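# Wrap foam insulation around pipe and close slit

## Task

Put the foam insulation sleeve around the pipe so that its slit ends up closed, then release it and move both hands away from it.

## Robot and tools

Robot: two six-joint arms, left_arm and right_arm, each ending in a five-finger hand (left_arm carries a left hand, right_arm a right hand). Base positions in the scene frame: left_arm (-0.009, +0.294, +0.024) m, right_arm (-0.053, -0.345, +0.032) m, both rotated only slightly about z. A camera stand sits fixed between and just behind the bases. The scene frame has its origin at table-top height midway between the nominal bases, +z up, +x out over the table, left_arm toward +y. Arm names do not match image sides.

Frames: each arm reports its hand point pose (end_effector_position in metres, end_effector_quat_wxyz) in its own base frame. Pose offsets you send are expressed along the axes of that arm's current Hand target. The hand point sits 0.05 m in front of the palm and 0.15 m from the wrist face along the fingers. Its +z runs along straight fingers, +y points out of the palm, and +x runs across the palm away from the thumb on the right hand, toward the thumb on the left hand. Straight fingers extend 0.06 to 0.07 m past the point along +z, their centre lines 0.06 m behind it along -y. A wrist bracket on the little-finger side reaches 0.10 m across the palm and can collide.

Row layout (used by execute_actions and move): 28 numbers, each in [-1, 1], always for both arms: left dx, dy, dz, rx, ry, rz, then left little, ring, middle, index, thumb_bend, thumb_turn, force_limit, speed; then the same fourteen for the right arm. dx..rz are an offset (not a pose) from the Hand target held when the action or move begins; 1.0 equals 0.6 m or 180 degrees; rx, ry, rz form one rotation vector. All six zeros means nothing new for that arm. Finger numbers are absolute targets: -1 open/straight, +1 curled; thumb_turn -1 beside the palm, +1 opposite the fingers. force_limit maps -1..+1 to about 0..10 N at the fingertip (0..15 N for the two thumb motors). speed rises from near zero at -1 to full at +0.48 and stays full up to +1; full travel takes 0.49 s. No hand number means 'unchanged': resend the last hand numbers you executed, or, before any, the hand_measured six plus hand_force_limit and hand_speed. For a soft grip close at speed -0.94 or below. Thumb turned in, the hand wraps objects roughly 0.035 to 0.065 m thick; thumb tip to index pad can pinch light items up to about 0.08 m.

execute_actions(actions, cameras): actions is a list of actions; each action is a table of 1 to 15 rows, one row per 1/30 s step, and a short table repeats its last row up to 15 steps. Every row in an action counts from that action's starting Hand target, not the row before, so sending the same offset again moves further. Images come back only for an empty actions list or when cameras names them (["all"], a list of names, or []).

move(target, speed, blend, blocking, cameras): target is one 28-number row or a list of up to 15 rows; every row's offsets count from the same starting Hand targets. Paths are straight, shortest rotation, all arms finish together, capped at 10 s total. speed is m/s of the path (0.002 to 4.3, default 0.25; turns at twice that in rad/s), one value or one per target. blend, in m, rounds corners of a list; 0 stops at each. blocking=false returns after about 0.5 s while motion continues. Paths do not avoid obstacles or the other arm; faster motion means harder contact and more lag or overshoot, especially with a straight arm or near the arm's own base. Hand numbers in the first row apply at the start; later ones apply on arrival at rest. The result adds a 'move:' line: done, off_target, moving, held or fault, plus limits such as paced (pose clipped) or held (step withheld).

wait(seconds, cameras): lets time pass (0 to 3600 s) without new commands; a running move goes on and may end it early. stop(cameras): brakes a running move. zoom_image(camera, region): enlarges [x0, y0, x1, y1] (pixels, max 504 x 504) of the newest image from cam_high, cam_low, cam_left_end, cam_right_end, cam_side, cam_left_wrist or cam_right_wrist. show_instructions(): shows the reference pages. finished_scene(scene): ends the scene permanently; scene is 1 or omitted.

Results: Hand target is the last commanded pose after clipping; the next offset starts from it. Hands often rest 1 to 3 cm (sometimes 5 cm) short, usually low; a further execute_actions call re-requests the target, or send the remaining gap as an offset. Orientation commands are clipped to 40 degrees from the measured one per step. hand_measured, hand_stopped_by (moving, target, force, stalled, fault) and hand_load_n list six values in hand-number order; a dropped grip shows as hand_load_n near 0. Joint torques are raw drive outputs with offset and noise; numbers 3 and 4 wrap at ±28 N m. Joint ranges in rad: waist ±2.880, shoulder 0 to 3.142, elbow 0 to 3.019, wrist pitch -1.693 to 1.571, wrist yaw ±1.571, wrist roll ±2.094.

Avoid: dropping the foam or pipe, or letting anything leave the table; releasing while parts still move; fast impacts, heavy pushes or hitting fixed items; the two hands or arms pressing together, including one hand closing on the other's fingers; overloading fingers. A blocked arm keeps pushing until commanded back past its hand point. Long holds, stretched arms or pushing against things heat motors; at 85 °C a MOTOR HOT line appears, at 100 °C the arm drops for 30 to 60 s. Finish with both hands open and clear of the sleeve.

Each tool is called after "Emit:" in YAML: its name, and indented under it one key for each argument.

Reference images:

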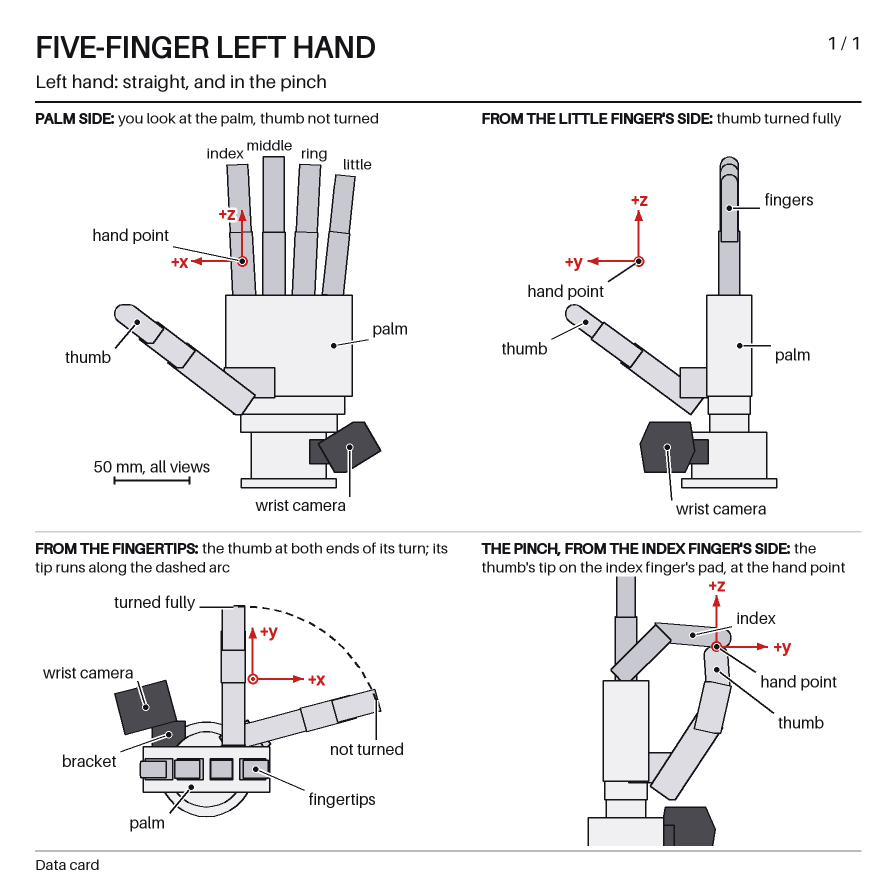

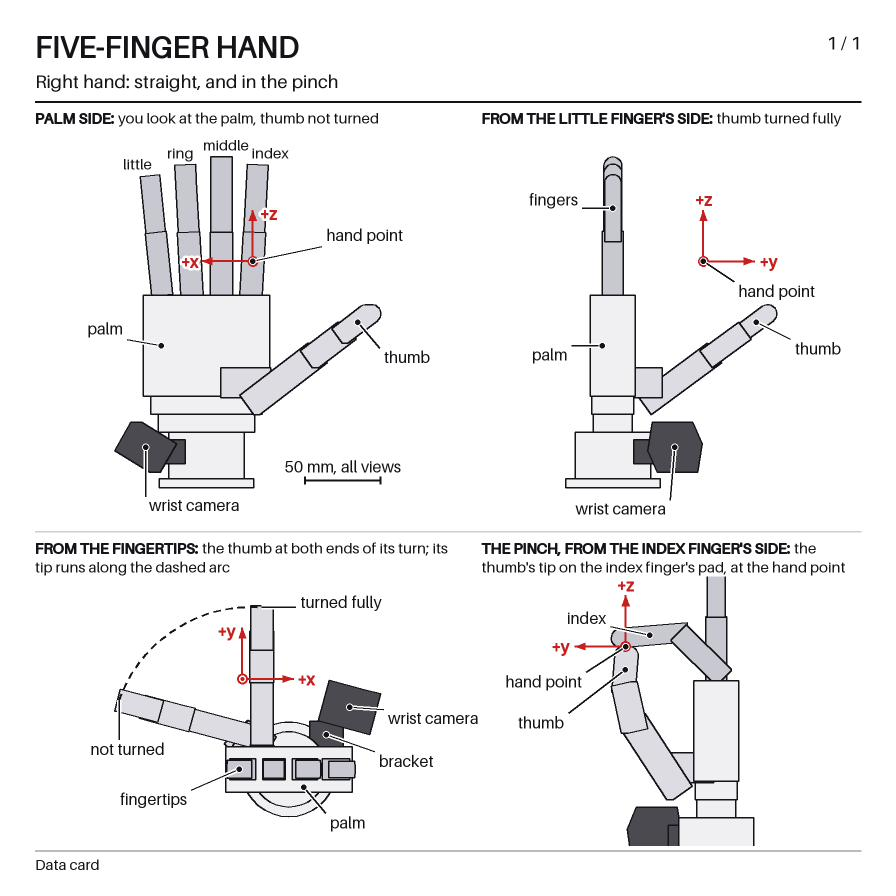

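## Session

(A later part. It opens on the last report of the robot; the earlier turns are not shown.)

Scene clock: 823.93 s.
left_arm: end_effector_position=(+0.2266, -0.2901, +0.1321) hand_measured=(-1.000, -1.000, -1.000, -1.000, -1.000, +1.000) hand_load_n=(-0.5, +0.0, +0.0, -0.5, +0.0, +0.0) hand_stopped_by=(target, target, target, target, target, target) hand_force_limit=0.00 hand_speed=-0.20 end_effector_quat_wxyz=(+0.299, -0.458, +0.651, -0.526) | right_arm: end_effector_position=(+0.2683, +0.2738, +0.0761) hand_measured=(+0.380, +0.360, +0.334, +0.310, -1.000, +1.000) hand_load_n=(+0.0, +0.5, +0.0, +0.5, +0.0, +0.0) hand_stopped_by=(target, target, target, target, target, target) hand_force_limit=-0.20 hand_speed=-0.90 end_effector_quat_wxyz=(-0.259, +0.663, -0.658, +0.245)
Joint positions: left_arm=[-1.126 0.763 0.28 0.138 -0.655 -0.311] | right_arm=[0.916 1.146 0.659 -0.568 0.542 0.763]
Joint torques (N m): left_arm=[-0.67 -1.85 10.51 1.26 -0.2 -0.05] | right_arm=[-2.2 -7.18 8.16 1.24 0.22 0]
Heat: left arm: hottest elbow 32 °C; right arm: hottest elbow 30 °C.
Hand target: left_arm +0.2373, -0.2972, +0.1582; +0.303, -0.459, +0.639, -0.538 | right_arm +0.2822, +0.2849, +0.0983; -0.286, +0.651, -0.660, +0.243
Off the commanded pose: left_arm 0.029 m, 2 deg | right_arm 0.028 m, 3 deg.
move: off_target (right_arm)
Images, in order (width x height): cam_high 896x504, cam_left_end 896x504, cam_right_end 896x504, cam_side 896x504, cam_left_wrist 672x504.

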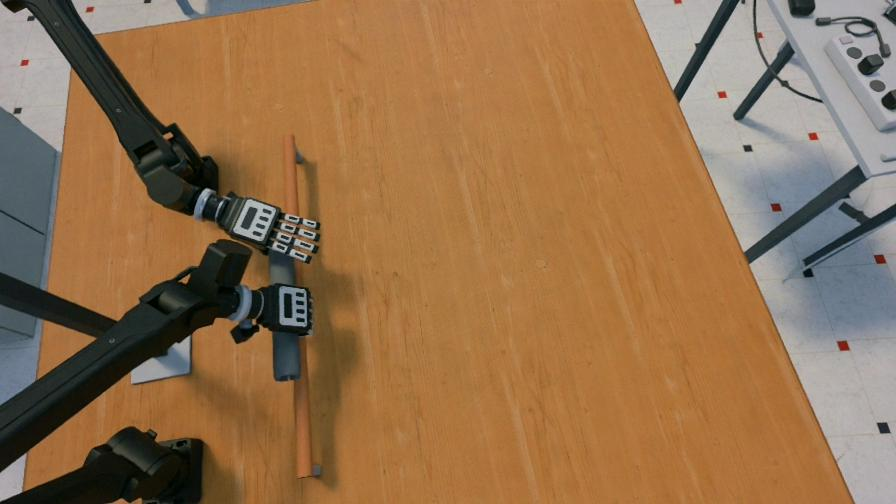

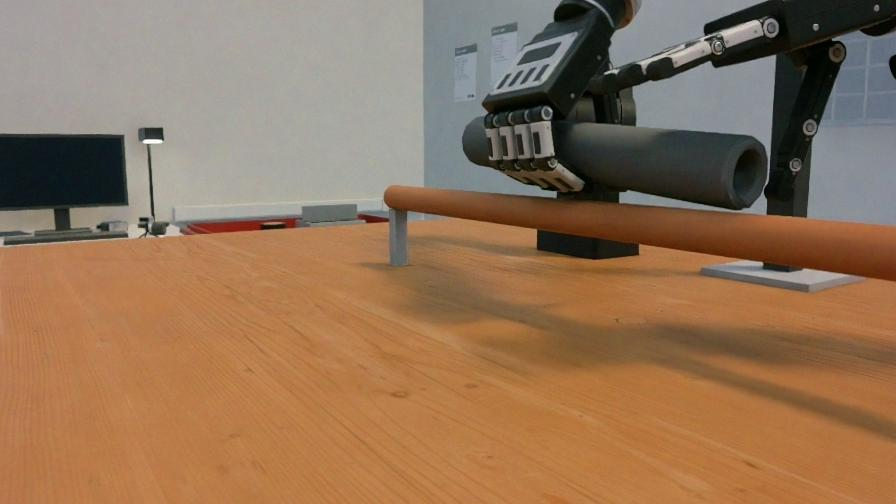

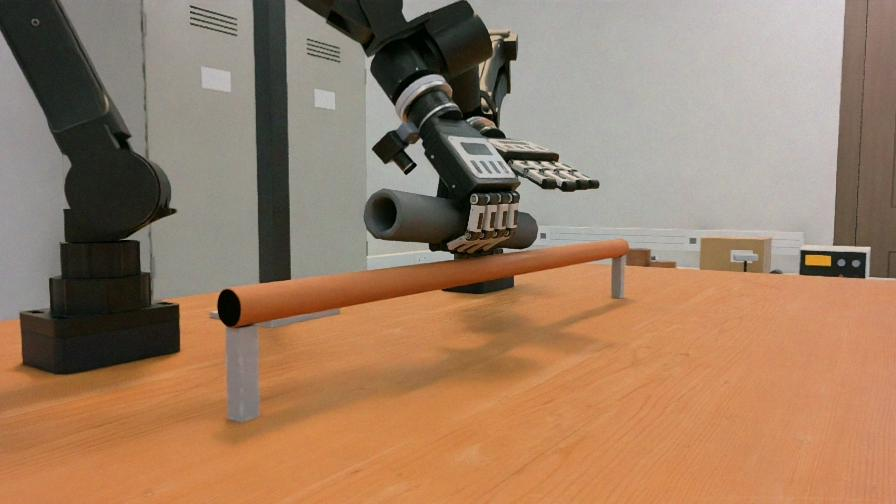

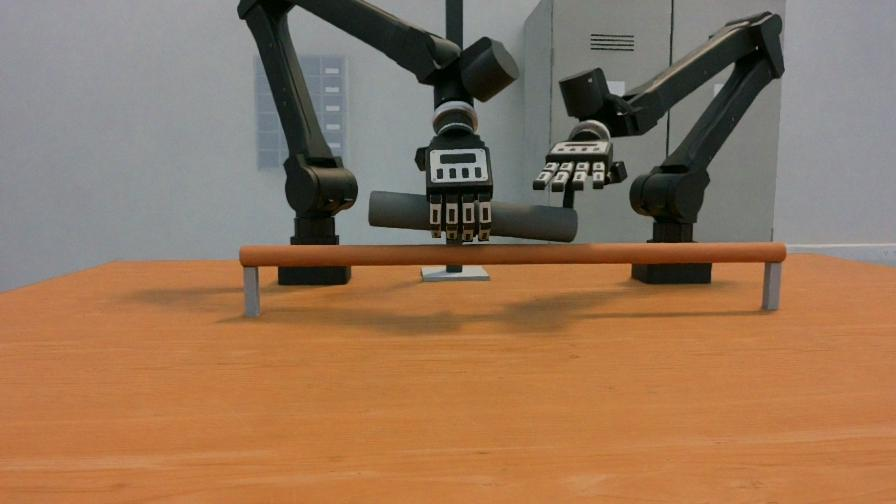

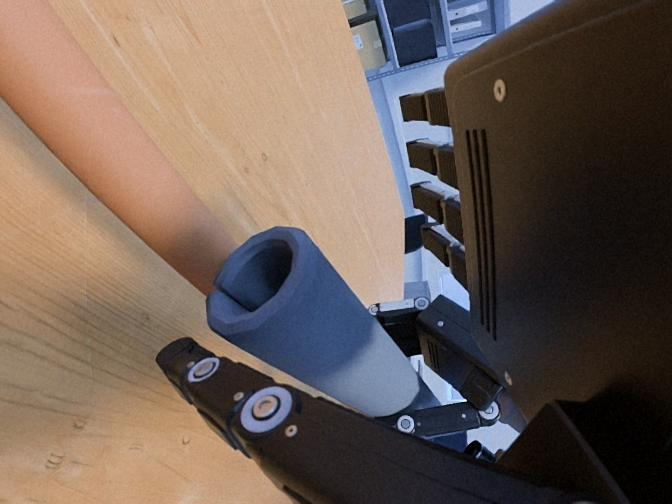

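Emit:
move:
  target: [0,0,0,0,0,0,-1,-1,-1,-1,-1,1,0,-0.2,0.0002,-0.0144,0.0139,0.0005,0.0058,0.0060,0.38,0.36,0.335,0.31,-1,1,-0.2,-0.9]
  speed: 0.05
  cameras: ["cam_high","cam_side","cam_left_end","cam_right_end"]

Emit:
zoom_image:
  camera: "cam_high"
  region: [230, 230, 370, 400]

Emit:
zoom_image:
  camera: "cam_side"
  region: [340, 130, 620, 280]

Scene clock: 825.13 s.
left_arm: end_effector_position=(+0.2266, -0.2901, +0.1321) hand_measured=(-1.000, -1.000, -1.000, -1.000, -1.000, +1.000) hand_load_n=(+0.0, +0.0, +0.0, +0.0, +0.0, +0.0) hand_stopped_by=(target, target, target, target, target, target) hand_force_limit=0.00 hand_speed=-0.20 end_effector_quat_wxyz=(+0.299, -0.458, +0.651, -0.526) | right_arm: end_effector_position=(+0.2768, +0.2711, +0.0800) hand_measured=(+0.380, +0.360, +0.334, +0.310, -1.000, +1.000) hand_load_n=(+0.0, +0.0, +0.0, +0.5, +0.0, +0.0) hand_stopped_by=(target, target, target, target, target, target) hand_force_limit=-0.20 hand_speed=-0.90 end_effector_quat_wxyz=(-0.262, +0.654, -0.666, +0.247)
Joint positions: left_arm=[-1.126 0.763 0.28 0.138 -0.655 -0.311] | right_arm=[0.894 1.146 0.667 -0.565 0.542 0.762]
Joint torques (N m): left_arm=[-0.56 -1.9 10.55 1.22 -0.21 -0.04] | right_arm=[-2.67 -5.42 9.05 1.43 0.27 -0.03]
Heat: left arm: hottest elbow 32 °C; right arm: hottest elbow 30 °C.
Hand target: left_arm +0.2373, -0.2972, +0.1582; +0.303, -0.459, +0.639, -0.538 | right_arm +0.2943, +0.2848, +0.0982; -0.283, +0.642, -0.669, +0.246
Off the commanded pose: left_arm 0.029 m, 2 deg | right_arm 0.029 m, 3 deg.
move: off_target (right_arm)
Images, in order (width x height): cam_high 896x504, cam_left_end 896x504, cam_right_end 896x504, cam_side 896x504.

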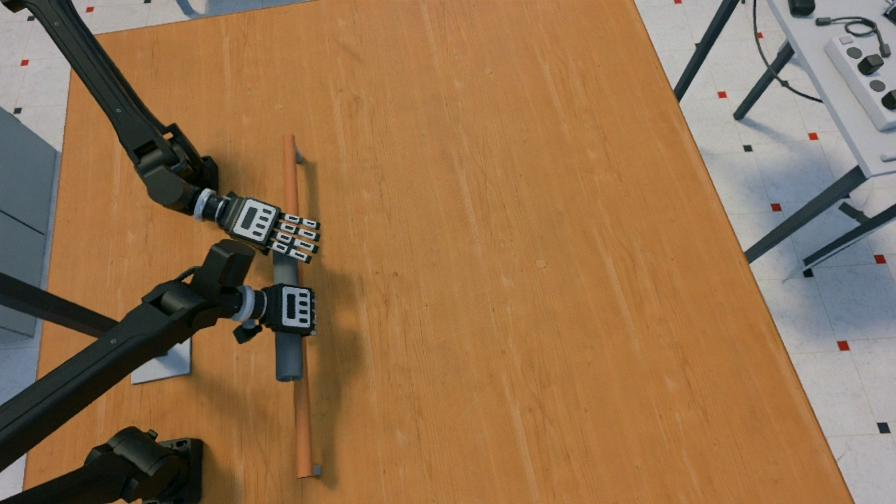

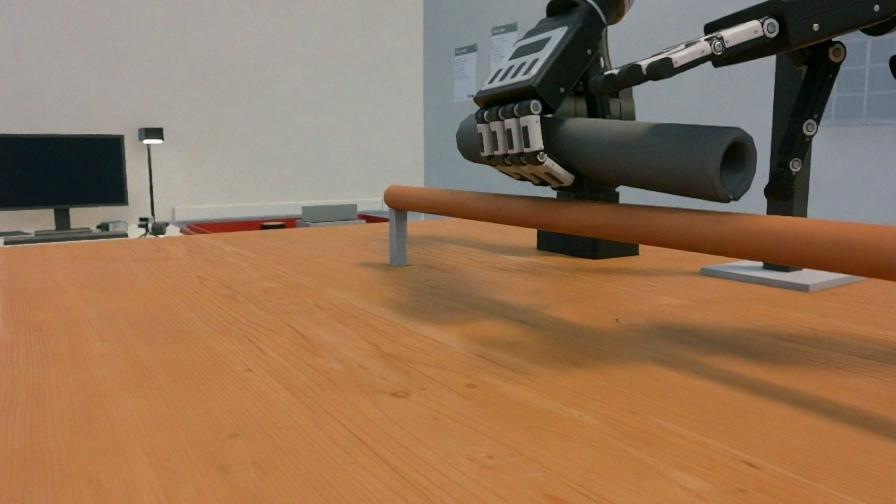

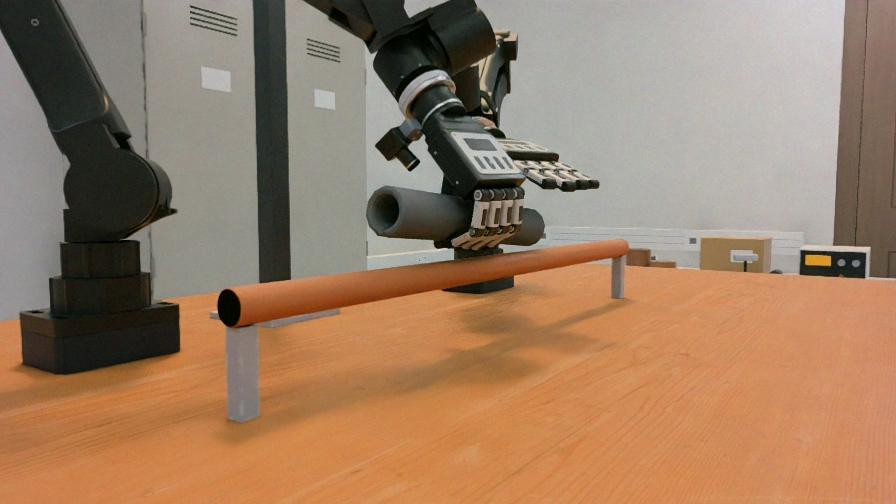

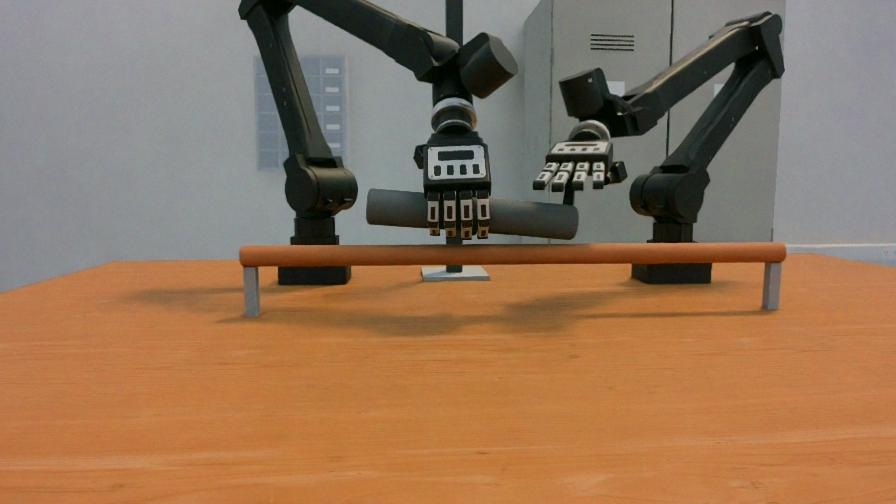

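Scaled by 2.965.

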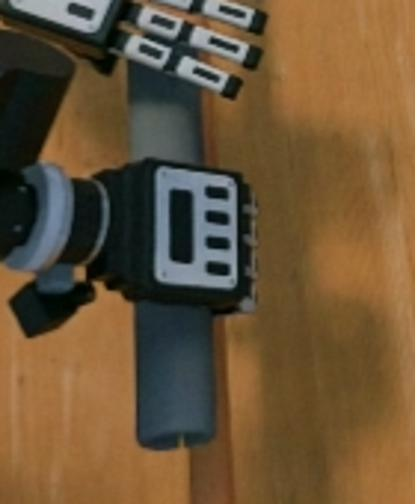

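Scaled by 1.800.

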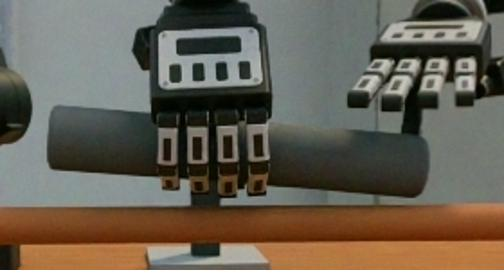

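Emit:
move:
  target: [0,0,0,0,0,0,-1,-1,-1,-1,-1,1,0,-0.2,0.0124,0.0370,0.0103,-0.0098,0.0089,-0.0078,0.38,0.36,0.335,0.31,-1,1,-0.2,-0.9]
  speed: 0.05
  cameras: ["cam_high","cam_side","cam_left_end","cam_right_end"]

Emit:
zoom_image:
  camera: "cam_high"
  region: [230, 230, 370, 400]

Emit:
zoom_image:
  camera: "cam_side"
  region: [340, 130, 620, 280]

Scene clock: 826.40 s.
left_arm: end_effector_position=(+0.2266, -0.2901, +0.1321) hand_measured=(-1.000, -1.000, -1.000, -1.000, -1.000, +1.000) hand_load_n=(+0.0, +0.0, +0.0, +0.0, +0.0, +0.0) hand_stopped_by=(target, target, target, target, target, target) hand_force_limit=0.00 hand_speed=-0.20 end_effector_quat_wxyz=(+0.299, -0.458, +0.651, -0.526) | right_arm: end_effector_position=(+0.2765, +0.2701, +0.0724) hand_measured=(+0.380, +0.360, +0.334, +0.310, -1.000, +1.000) hand_load_n=(+0.0, +0.0, +0.0, +0.0, +0.5, +0.0) hand_stopped_by=(target, target, target, target, target, target) hand_force_limit=-0.20 hand_speed=-0.90 end_effector_quat_wxyz=(-0.252, +0.656, -0.667, +0.249)
Joint positions: left_arm=[-1.126 0.763 0.28 0.138 -0.655 -0.311] | right_arm=[0.894 1.167 0.667 -0.565 0.545 0.766]
Joint torques (N m): left_arm=[-0.5 -1.85 10.55 1.22 -0.2 -0.06] | right_arm=[-0.85 -5.13 7.51 1.07 0.41 0.11]
Heat: left arm: hottest elbow 32 °C; right arm: hottest elbow 30 °C.
Hand target: left_arm +0.2373, -0.2972, +0.1582; +0.303, -0.459, +0.639, -0.538 | right_arm +0.2825, +0.2788, +0.0779; -0.261, +0.651, -0.668, +0.248
Off the commanded pose: left_arm 0.029 m, 2 deg | right_arm 0.012 m, 1 deg.
move: off_target (right_arm)
Images, in order (width x height): cam_high 896x504, cam_left_end 896x504, cam_right_end 896x504, cam_side 896x504.

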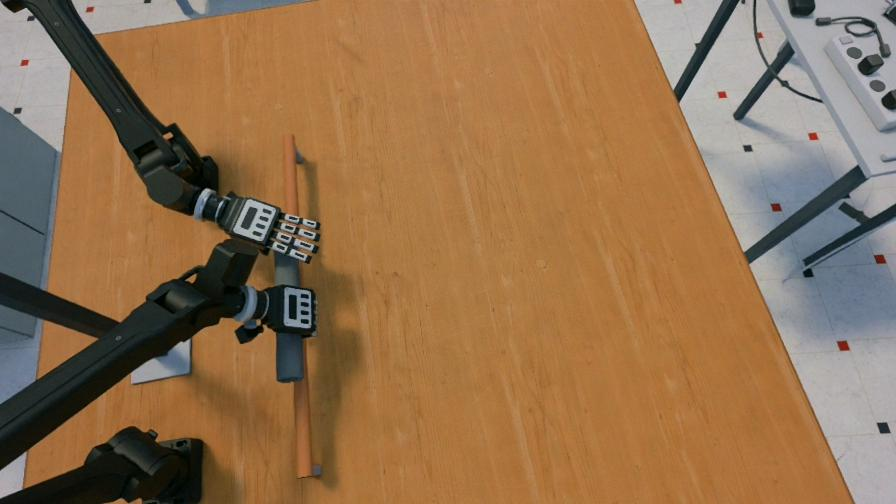

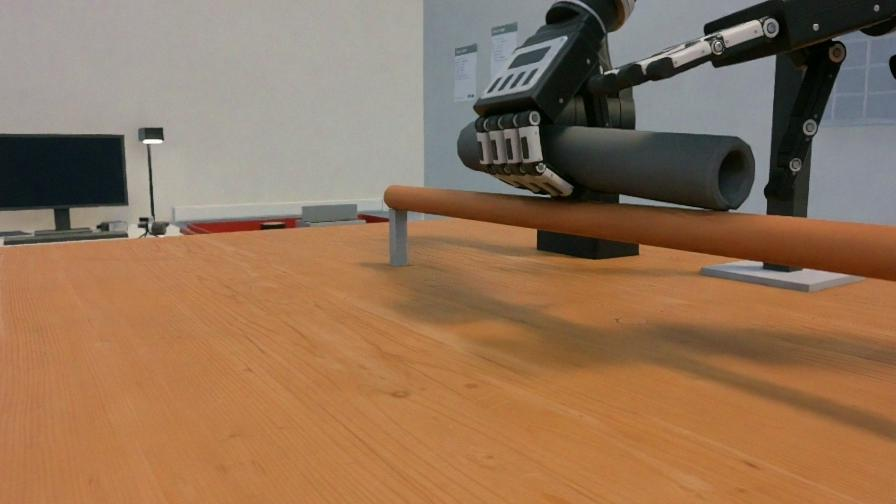

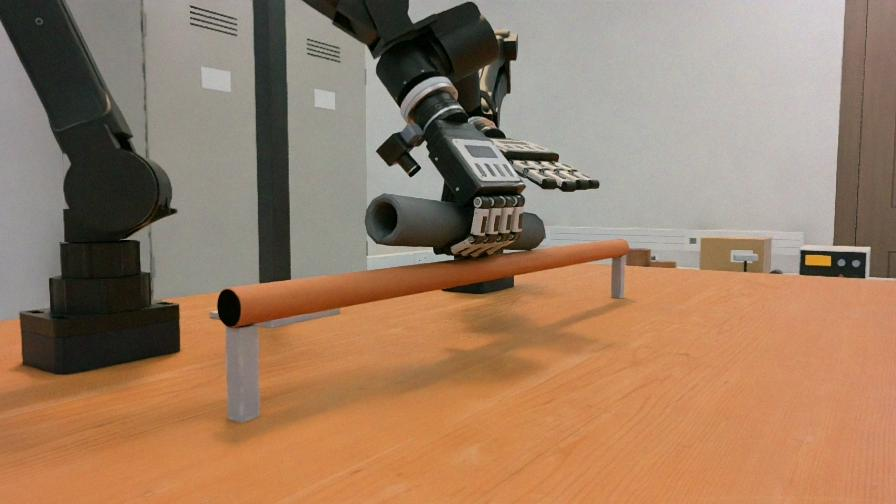

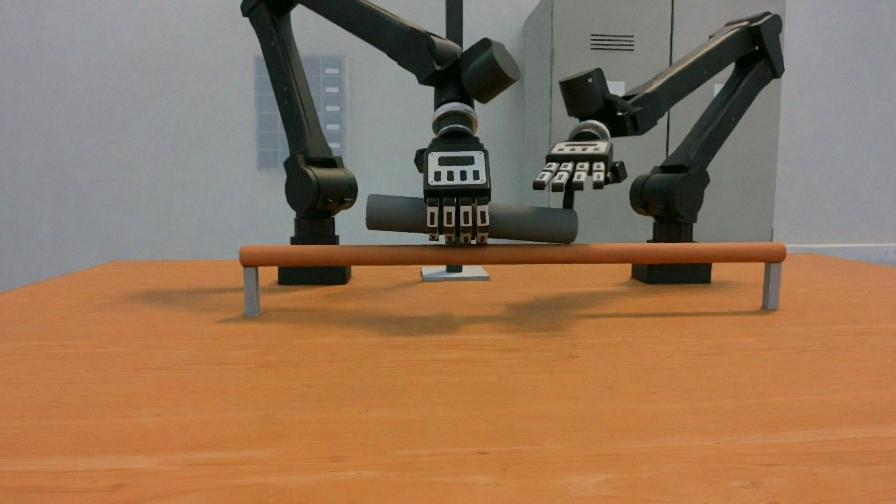

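Scaled by 2.965.

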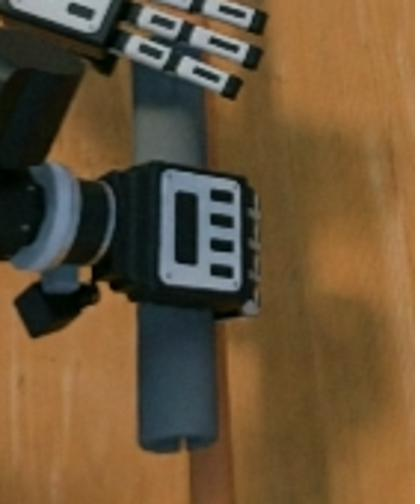

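Scaled by 1.800.

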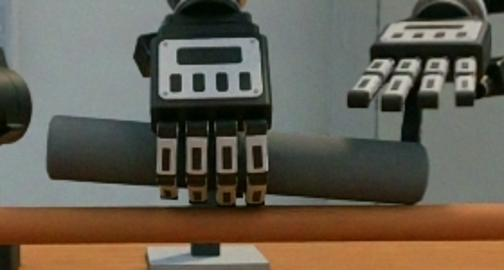

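Emit:
move:
  target: [0,0,0,0,0,0,-1,-1,-1,-1,-1,1,0,-0.2,-0.0009,-0.0288,-0.0120,0.0003,0.0123,-0.0112,0.38,0.36,0.335,0.31,-1,1,-0.2,-0.9]
  speed: 0.05
  cameras: ["cam_high","cam_side"]

Emit:
zoom_image:
  camera: "cam_high"
  region: [230, 230, 370, 400]

Emit:
zoom_image:
  camera: "cam_side"
  region: [340, 130, 620, 280]

Scene clock: 827.83 s.
left_arm: end_effector_position=(+0.2266, -0.2901, +0.1321) hand_measured=(-1.000, -1.000, -1.000, -1.000, -1.000, +1.000) hand_load_n=(+0.0, +0.0, +0.0, +0.0, +0.0, +0.0) hand_stopped_by=(target, target, target, target, target, target) hand_force_limit=0.00 hand_speed=-0.20 end_effector_quat_wxyz=(+0.299, -0.458, +0.651, -0.526) | right_arm: end_effector_position=(+0.2810, +0.2669, +0.0805) hand_measured=(+0.380, +0.360, +0.334, +0.310, -1.000, +1.000) hand_load_n=(+0.0, +0.0, +0.0, +0.5, +0.0, +0.0) hand_stopped_by=(target, target, target, target, target, target) hand_force_limit=-0.20 hand_speed=-0.90 end_effector_quat_wxyz=(-0.234, +0.659, -0.665, +0.265)
Joint positions: left_arm=[-1.126 0.763 0.28 0.138 -0.655 -0.311] | right_arm=[0.894 1.182 0.711 -0.633 0.572 0.763]
Joint torques (N m): left_arm=[-0.5 -1.73 10.5 1.29 -0.2 -0.06] | right_arm=[-1.49 -6.01 9.03 0.16 0.47 -0.07]
Heat: left arm: hottest elbow 32 °C; right arm: hottest elbow 31 °C.
Hand target: left_arm +0.2373, -0.2972, +0.1582; +0.303, -0.459, +0.639, -0.538 | right_arm +0.2904, +0.2788, +0.0948; -0.244, +0.657, -0.662, +0.266
Off the commanded pose: left_arm 0.029 m, 2 deg | right_arm 0.021 m, 1 deg.
move: off_target (right_arm)

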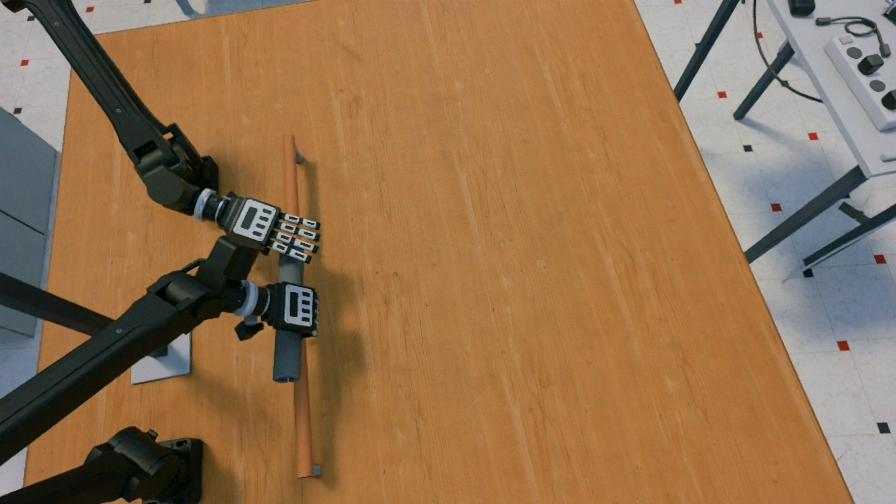

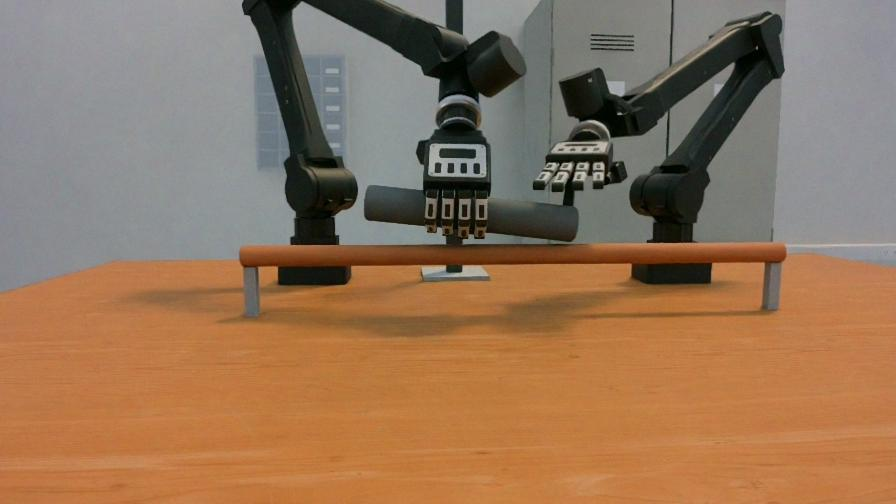

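Scaled by 2.965.

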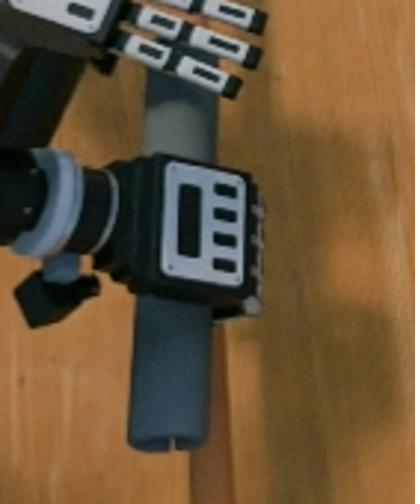

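Scaled by 1.800.

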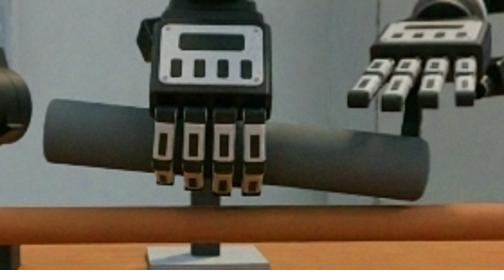

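Emit:
move:
  target: [0,0,0,0,0,0,-1,-1,-1,-1,-1,1,0,-0.2,0.0062,0.0214,0.0129,0.0006,-0.0090,-0.0181,0.38,0.36,0.335,0.31,-1,1,-0.2,-0.9]
  speed: 0.05
  cameras: ["cam_high","cam_side","cam_left_end","cam_left_wrist"]

Emit:
zoom_image:
  camera: "cam_high"
  region: [230, 230, 370, 400]

Emit:
zoom_image:
  camera: "cam_side"
  region: [340, 130, 620, 280]

Emit:
zoom_image:
  camera: "cam_left_end"
  region: [640, 110, 800, 230]

Scene clock: 829.57 s.
left_arm: end_effector_position=(+0.2266, -0.2901, +0.1321) hand_measured=(-1.000, -1.000, -1.000, -1.000, -1.000, +1.000) hand_load_n=(+0.0, -0.5, +0.0, +0.0, +0.0, +0.0) hand_stopped_by=(target, target, target, target, target, target) hand_force_limit=0.00 hand_speed=-0.20 end_effector_quat_wxyz=(+0.299, -0.458, +0.651, -0.526) | right_arm: end_effector_position=(+0.2821, +0.2708, +0.0797) hand_measured=(+0.380, +0.360, +0.334, +0.310, -1.000, +1.000) hand_load_n=(+0.0, +0.5, +0.0, +0.5, +0.0, +0.0) hand_stopped_by=(target, target, target, target, target, target) hand_force_limit=-0.20 hand_speed=-0.90 end_effector_quat_wxyz=(-0.241, +0.679, -0.641, +0.264)
Joint positions: left_arm=[-1.126 0.763 0.28 0.138 -0.655 -0.311] | right_arm=[0.894 1.182 0.703 -0.588 0.556 0.689]
Joint torques (N m): left_arm=[-0.44 -2.02 10.45 1.25 -0.19 -0.05] | right_arm=[-1.38 -5.54 6.61 1.35 0.24 -0.08]
Heat: left arm: hottest elbow 32 °C; right arm: hottest elbow 31 °C.
Hand target: left_arm +0.2373, -0.2972, +0.1582; +0.303, -0.459, +0.639, -0.538 | right_arm +0.2860, +0.2747, +0.0805; -0.246, +0.679, -0.639, +0.264
Off the commanded pose: left_arm 0.029 m, 2 deg | right_arm 0.006 m, 1 deg.
move: done
Images, in order (width x height): cam_high 896x504, cam_left_end 896x504, cam_side 896x504, cam_left_wrist 672x504.

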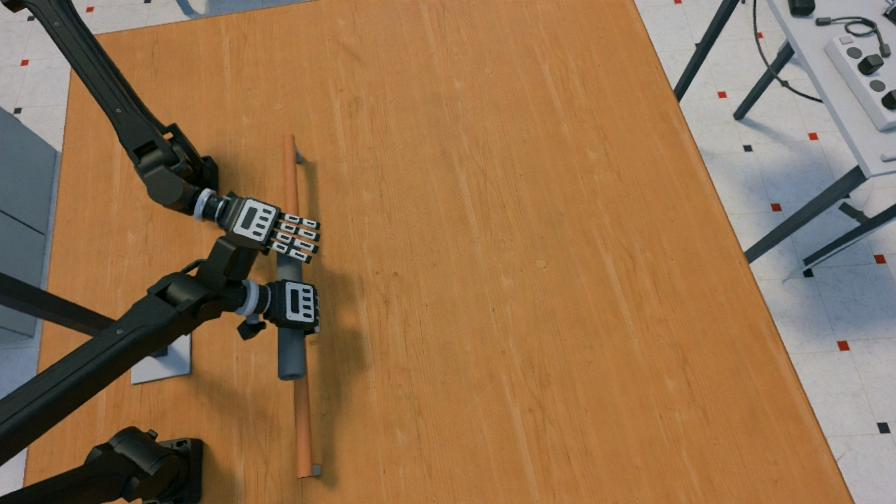

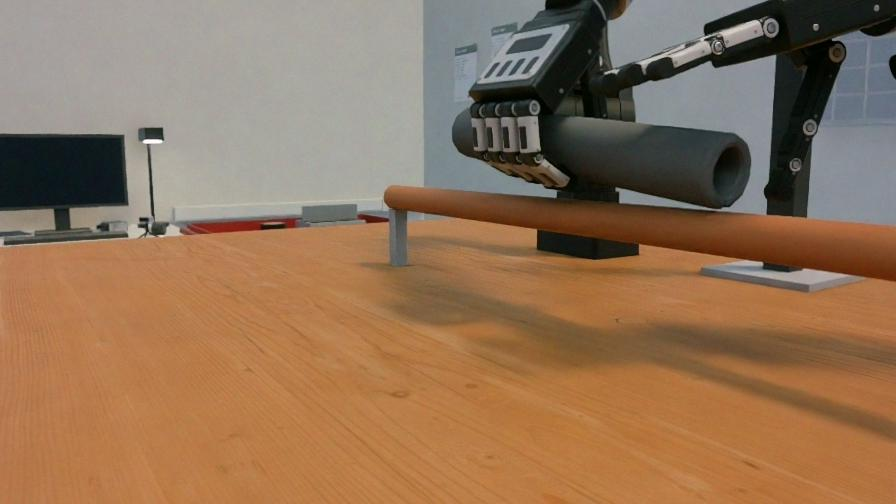

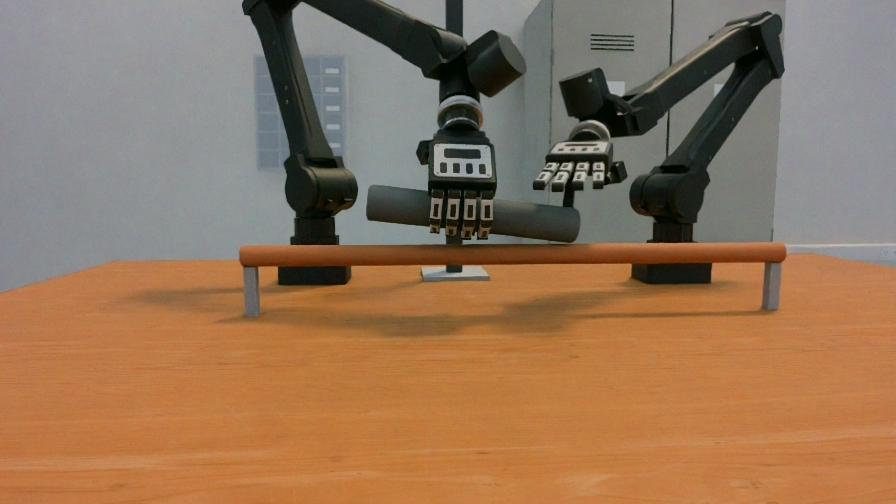

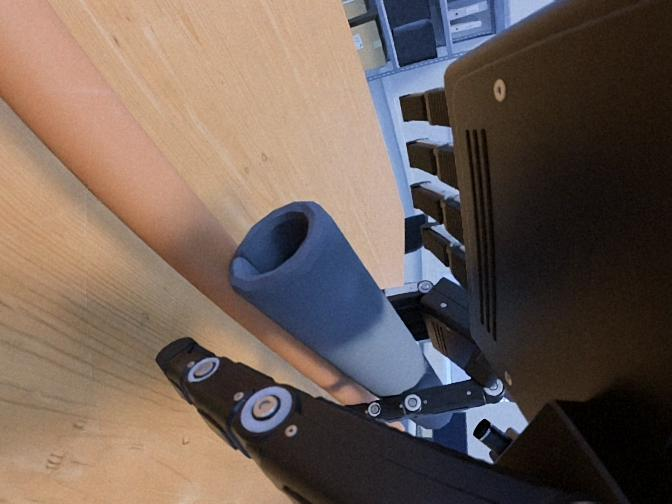

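Scaled by 2.965.

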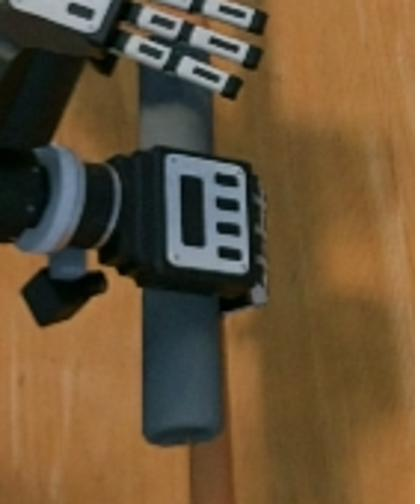

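Scaled by 1.800.

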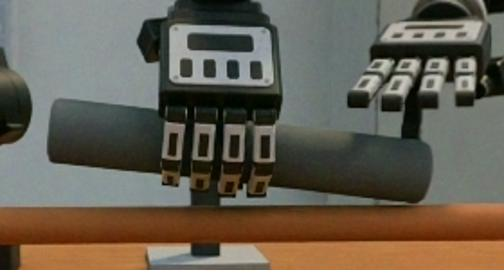

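Scaled by 3.150.

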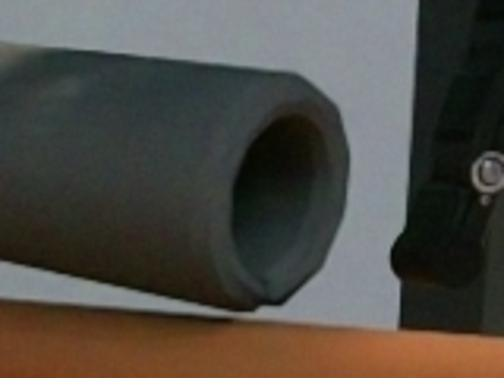

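Emit:
zoom_image:
  camera: "cam_left_end"
  region: [695, 125, 765, 215]

Emit:
zoom_image:
  camera: "cam_left_wrist"
  region: [200, 180, 350, 310]

Scaled by 5.600.

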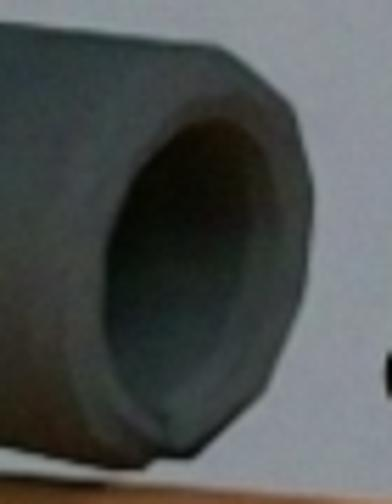

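Scaled by 3.360 from the camera's image (finer frame: 960x720).

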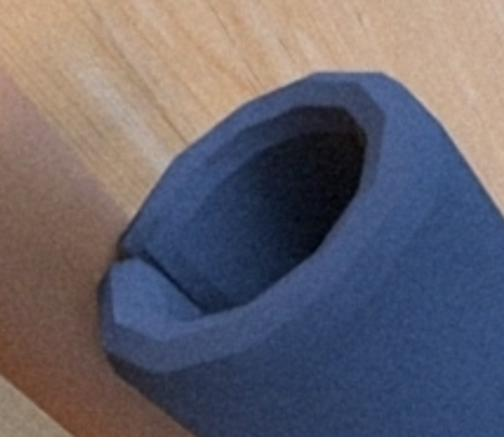

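Emit:
move:
  target: [-0.0027,0.0416,0.0262,0.0980,0.0145,-0.0149,-1,-1,-1,-1,-1,1,0,-0.2,0,0,0,0,0,0,0.38,0.36,0.335,0.31,-1,1,-0.2,-0.9]
  speed: 0.08
  cameras: ["cam_high","cam_side","cam_left_end","cam_right_end","cam_left_wrist"]

Scene clock: 833.47 s.
left_arm: end_effector_position=(+0.2476, -0.3007, +0.1292) hand_measured=(-1.000, -1.000, -1.000, -1.000, -1.000, +1.000) hand_load_n=(+0.0, -0.5, +0.0, +0.0, +0.0, +1.0) hand_stopped_by=(target, target, target, target, target, target) hand_force_limit=0.00 hand_speed=-0.20 end_effector_quat_wxyz=(-0.339, +0.417, -0.544, +0.644) | right_arm: end_effector_position=(+0.2821, +0.2708, +0.0797) hand_measured=(+0.380, +0.360, +0.334, +0.310, -1.000, +1.000) hand_load_n=(+0.0, +0.0, +0.0, +0.5, +0.0, +0.5) hand_stopped_by=(target, target, target, target, target, target) hand_force_limit=-0.20 hand_speed=-0.90 end_effector_quat_wxyz=(-0.241, +0.679, -0.641, +0.264)
Joint positions: left_arm=[-1.127 1.236 0.112 1.202 -0.694 -0.12] | right_arm=[0.894 1.182 0.703 -0.588 0.556 0.689]
Joint torques (N m): left_arm=[-2.61 -2.43 3.93 2.96 -0.19 0] | right_arm=[-1.32 -5.19 6.58 1.37 0.22 -0.05]
Heat: left arm: hottest elbow 32 °C; right arm: hottest elbow 30 °C.
Hand target: left_arm +0.2452, -0.3022, +0.1301; -0.343, +0.409, -0.545, +0.647 | right_arm +0.2861, +0.2747, +0.0805; -0.246, +0.679, -0.639, +0.264
Off the commanded pose: left_arm 0.003 m, 1 deg | right_arm 0.006 m, 1 deg.
move: done
Images, in order (width x height): cam_high 896x504, cam_left_end 896x504, cam_right_end 896x504, cam_side 896x504, cam_left_wrist 672x504.

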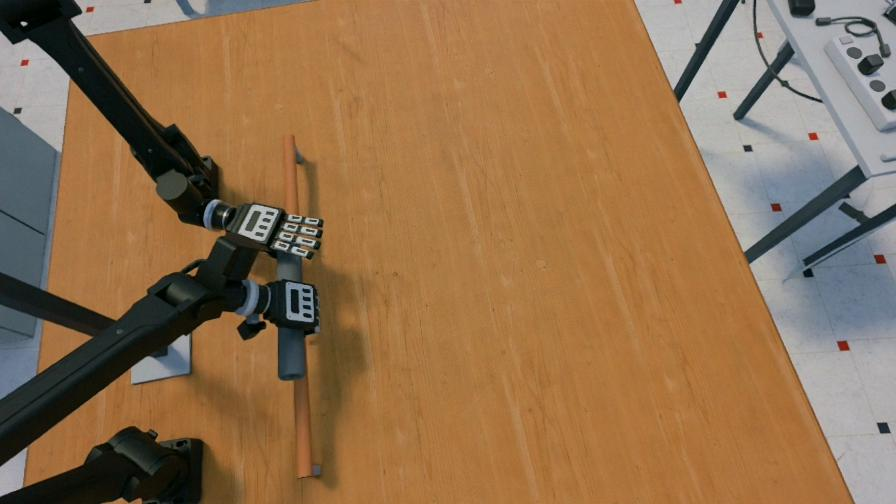

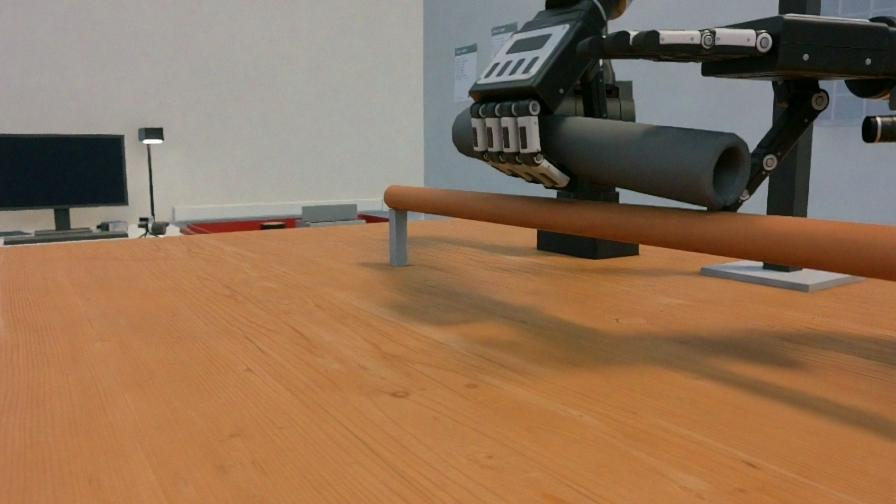

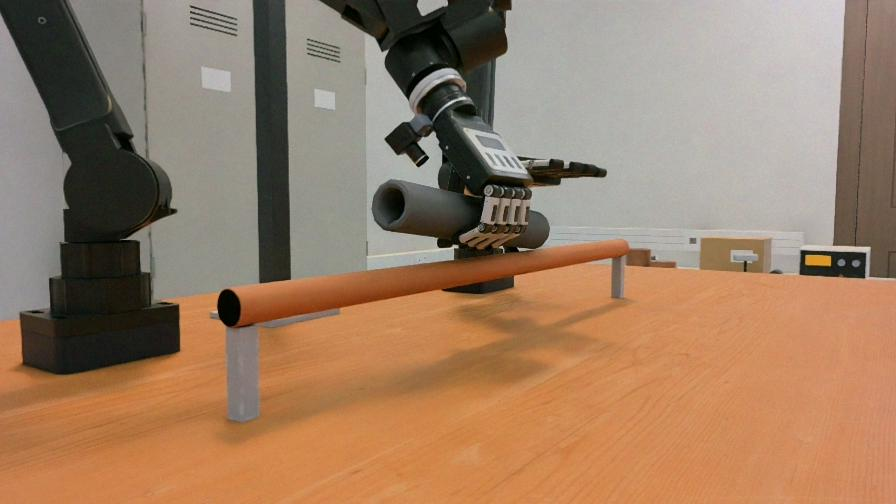

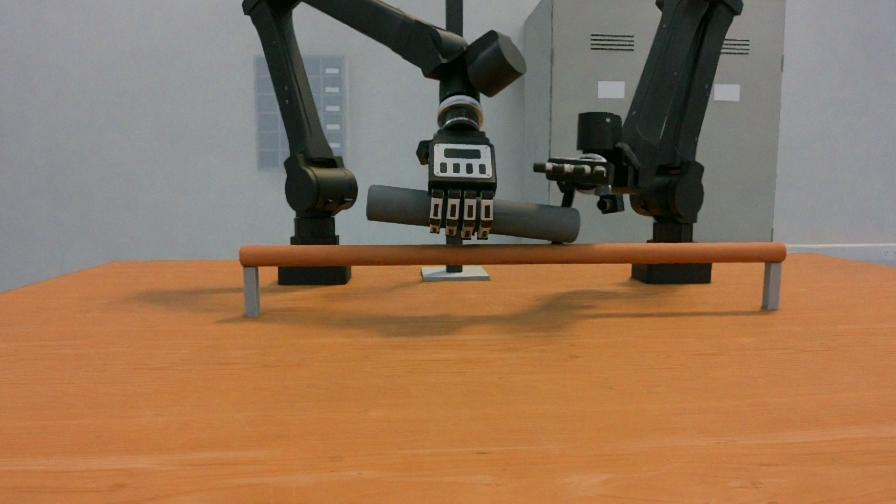

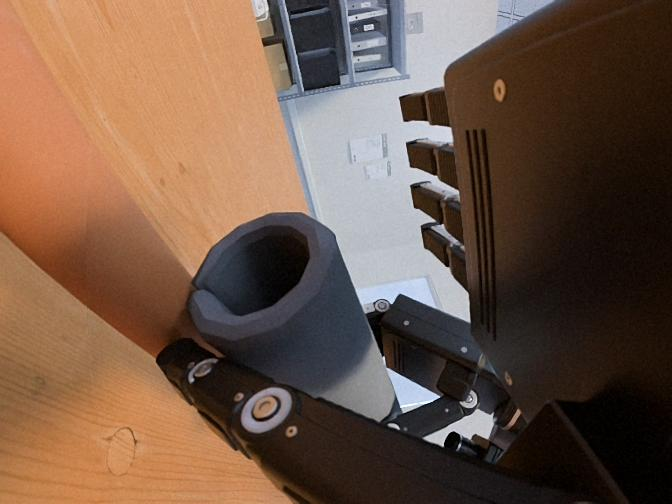

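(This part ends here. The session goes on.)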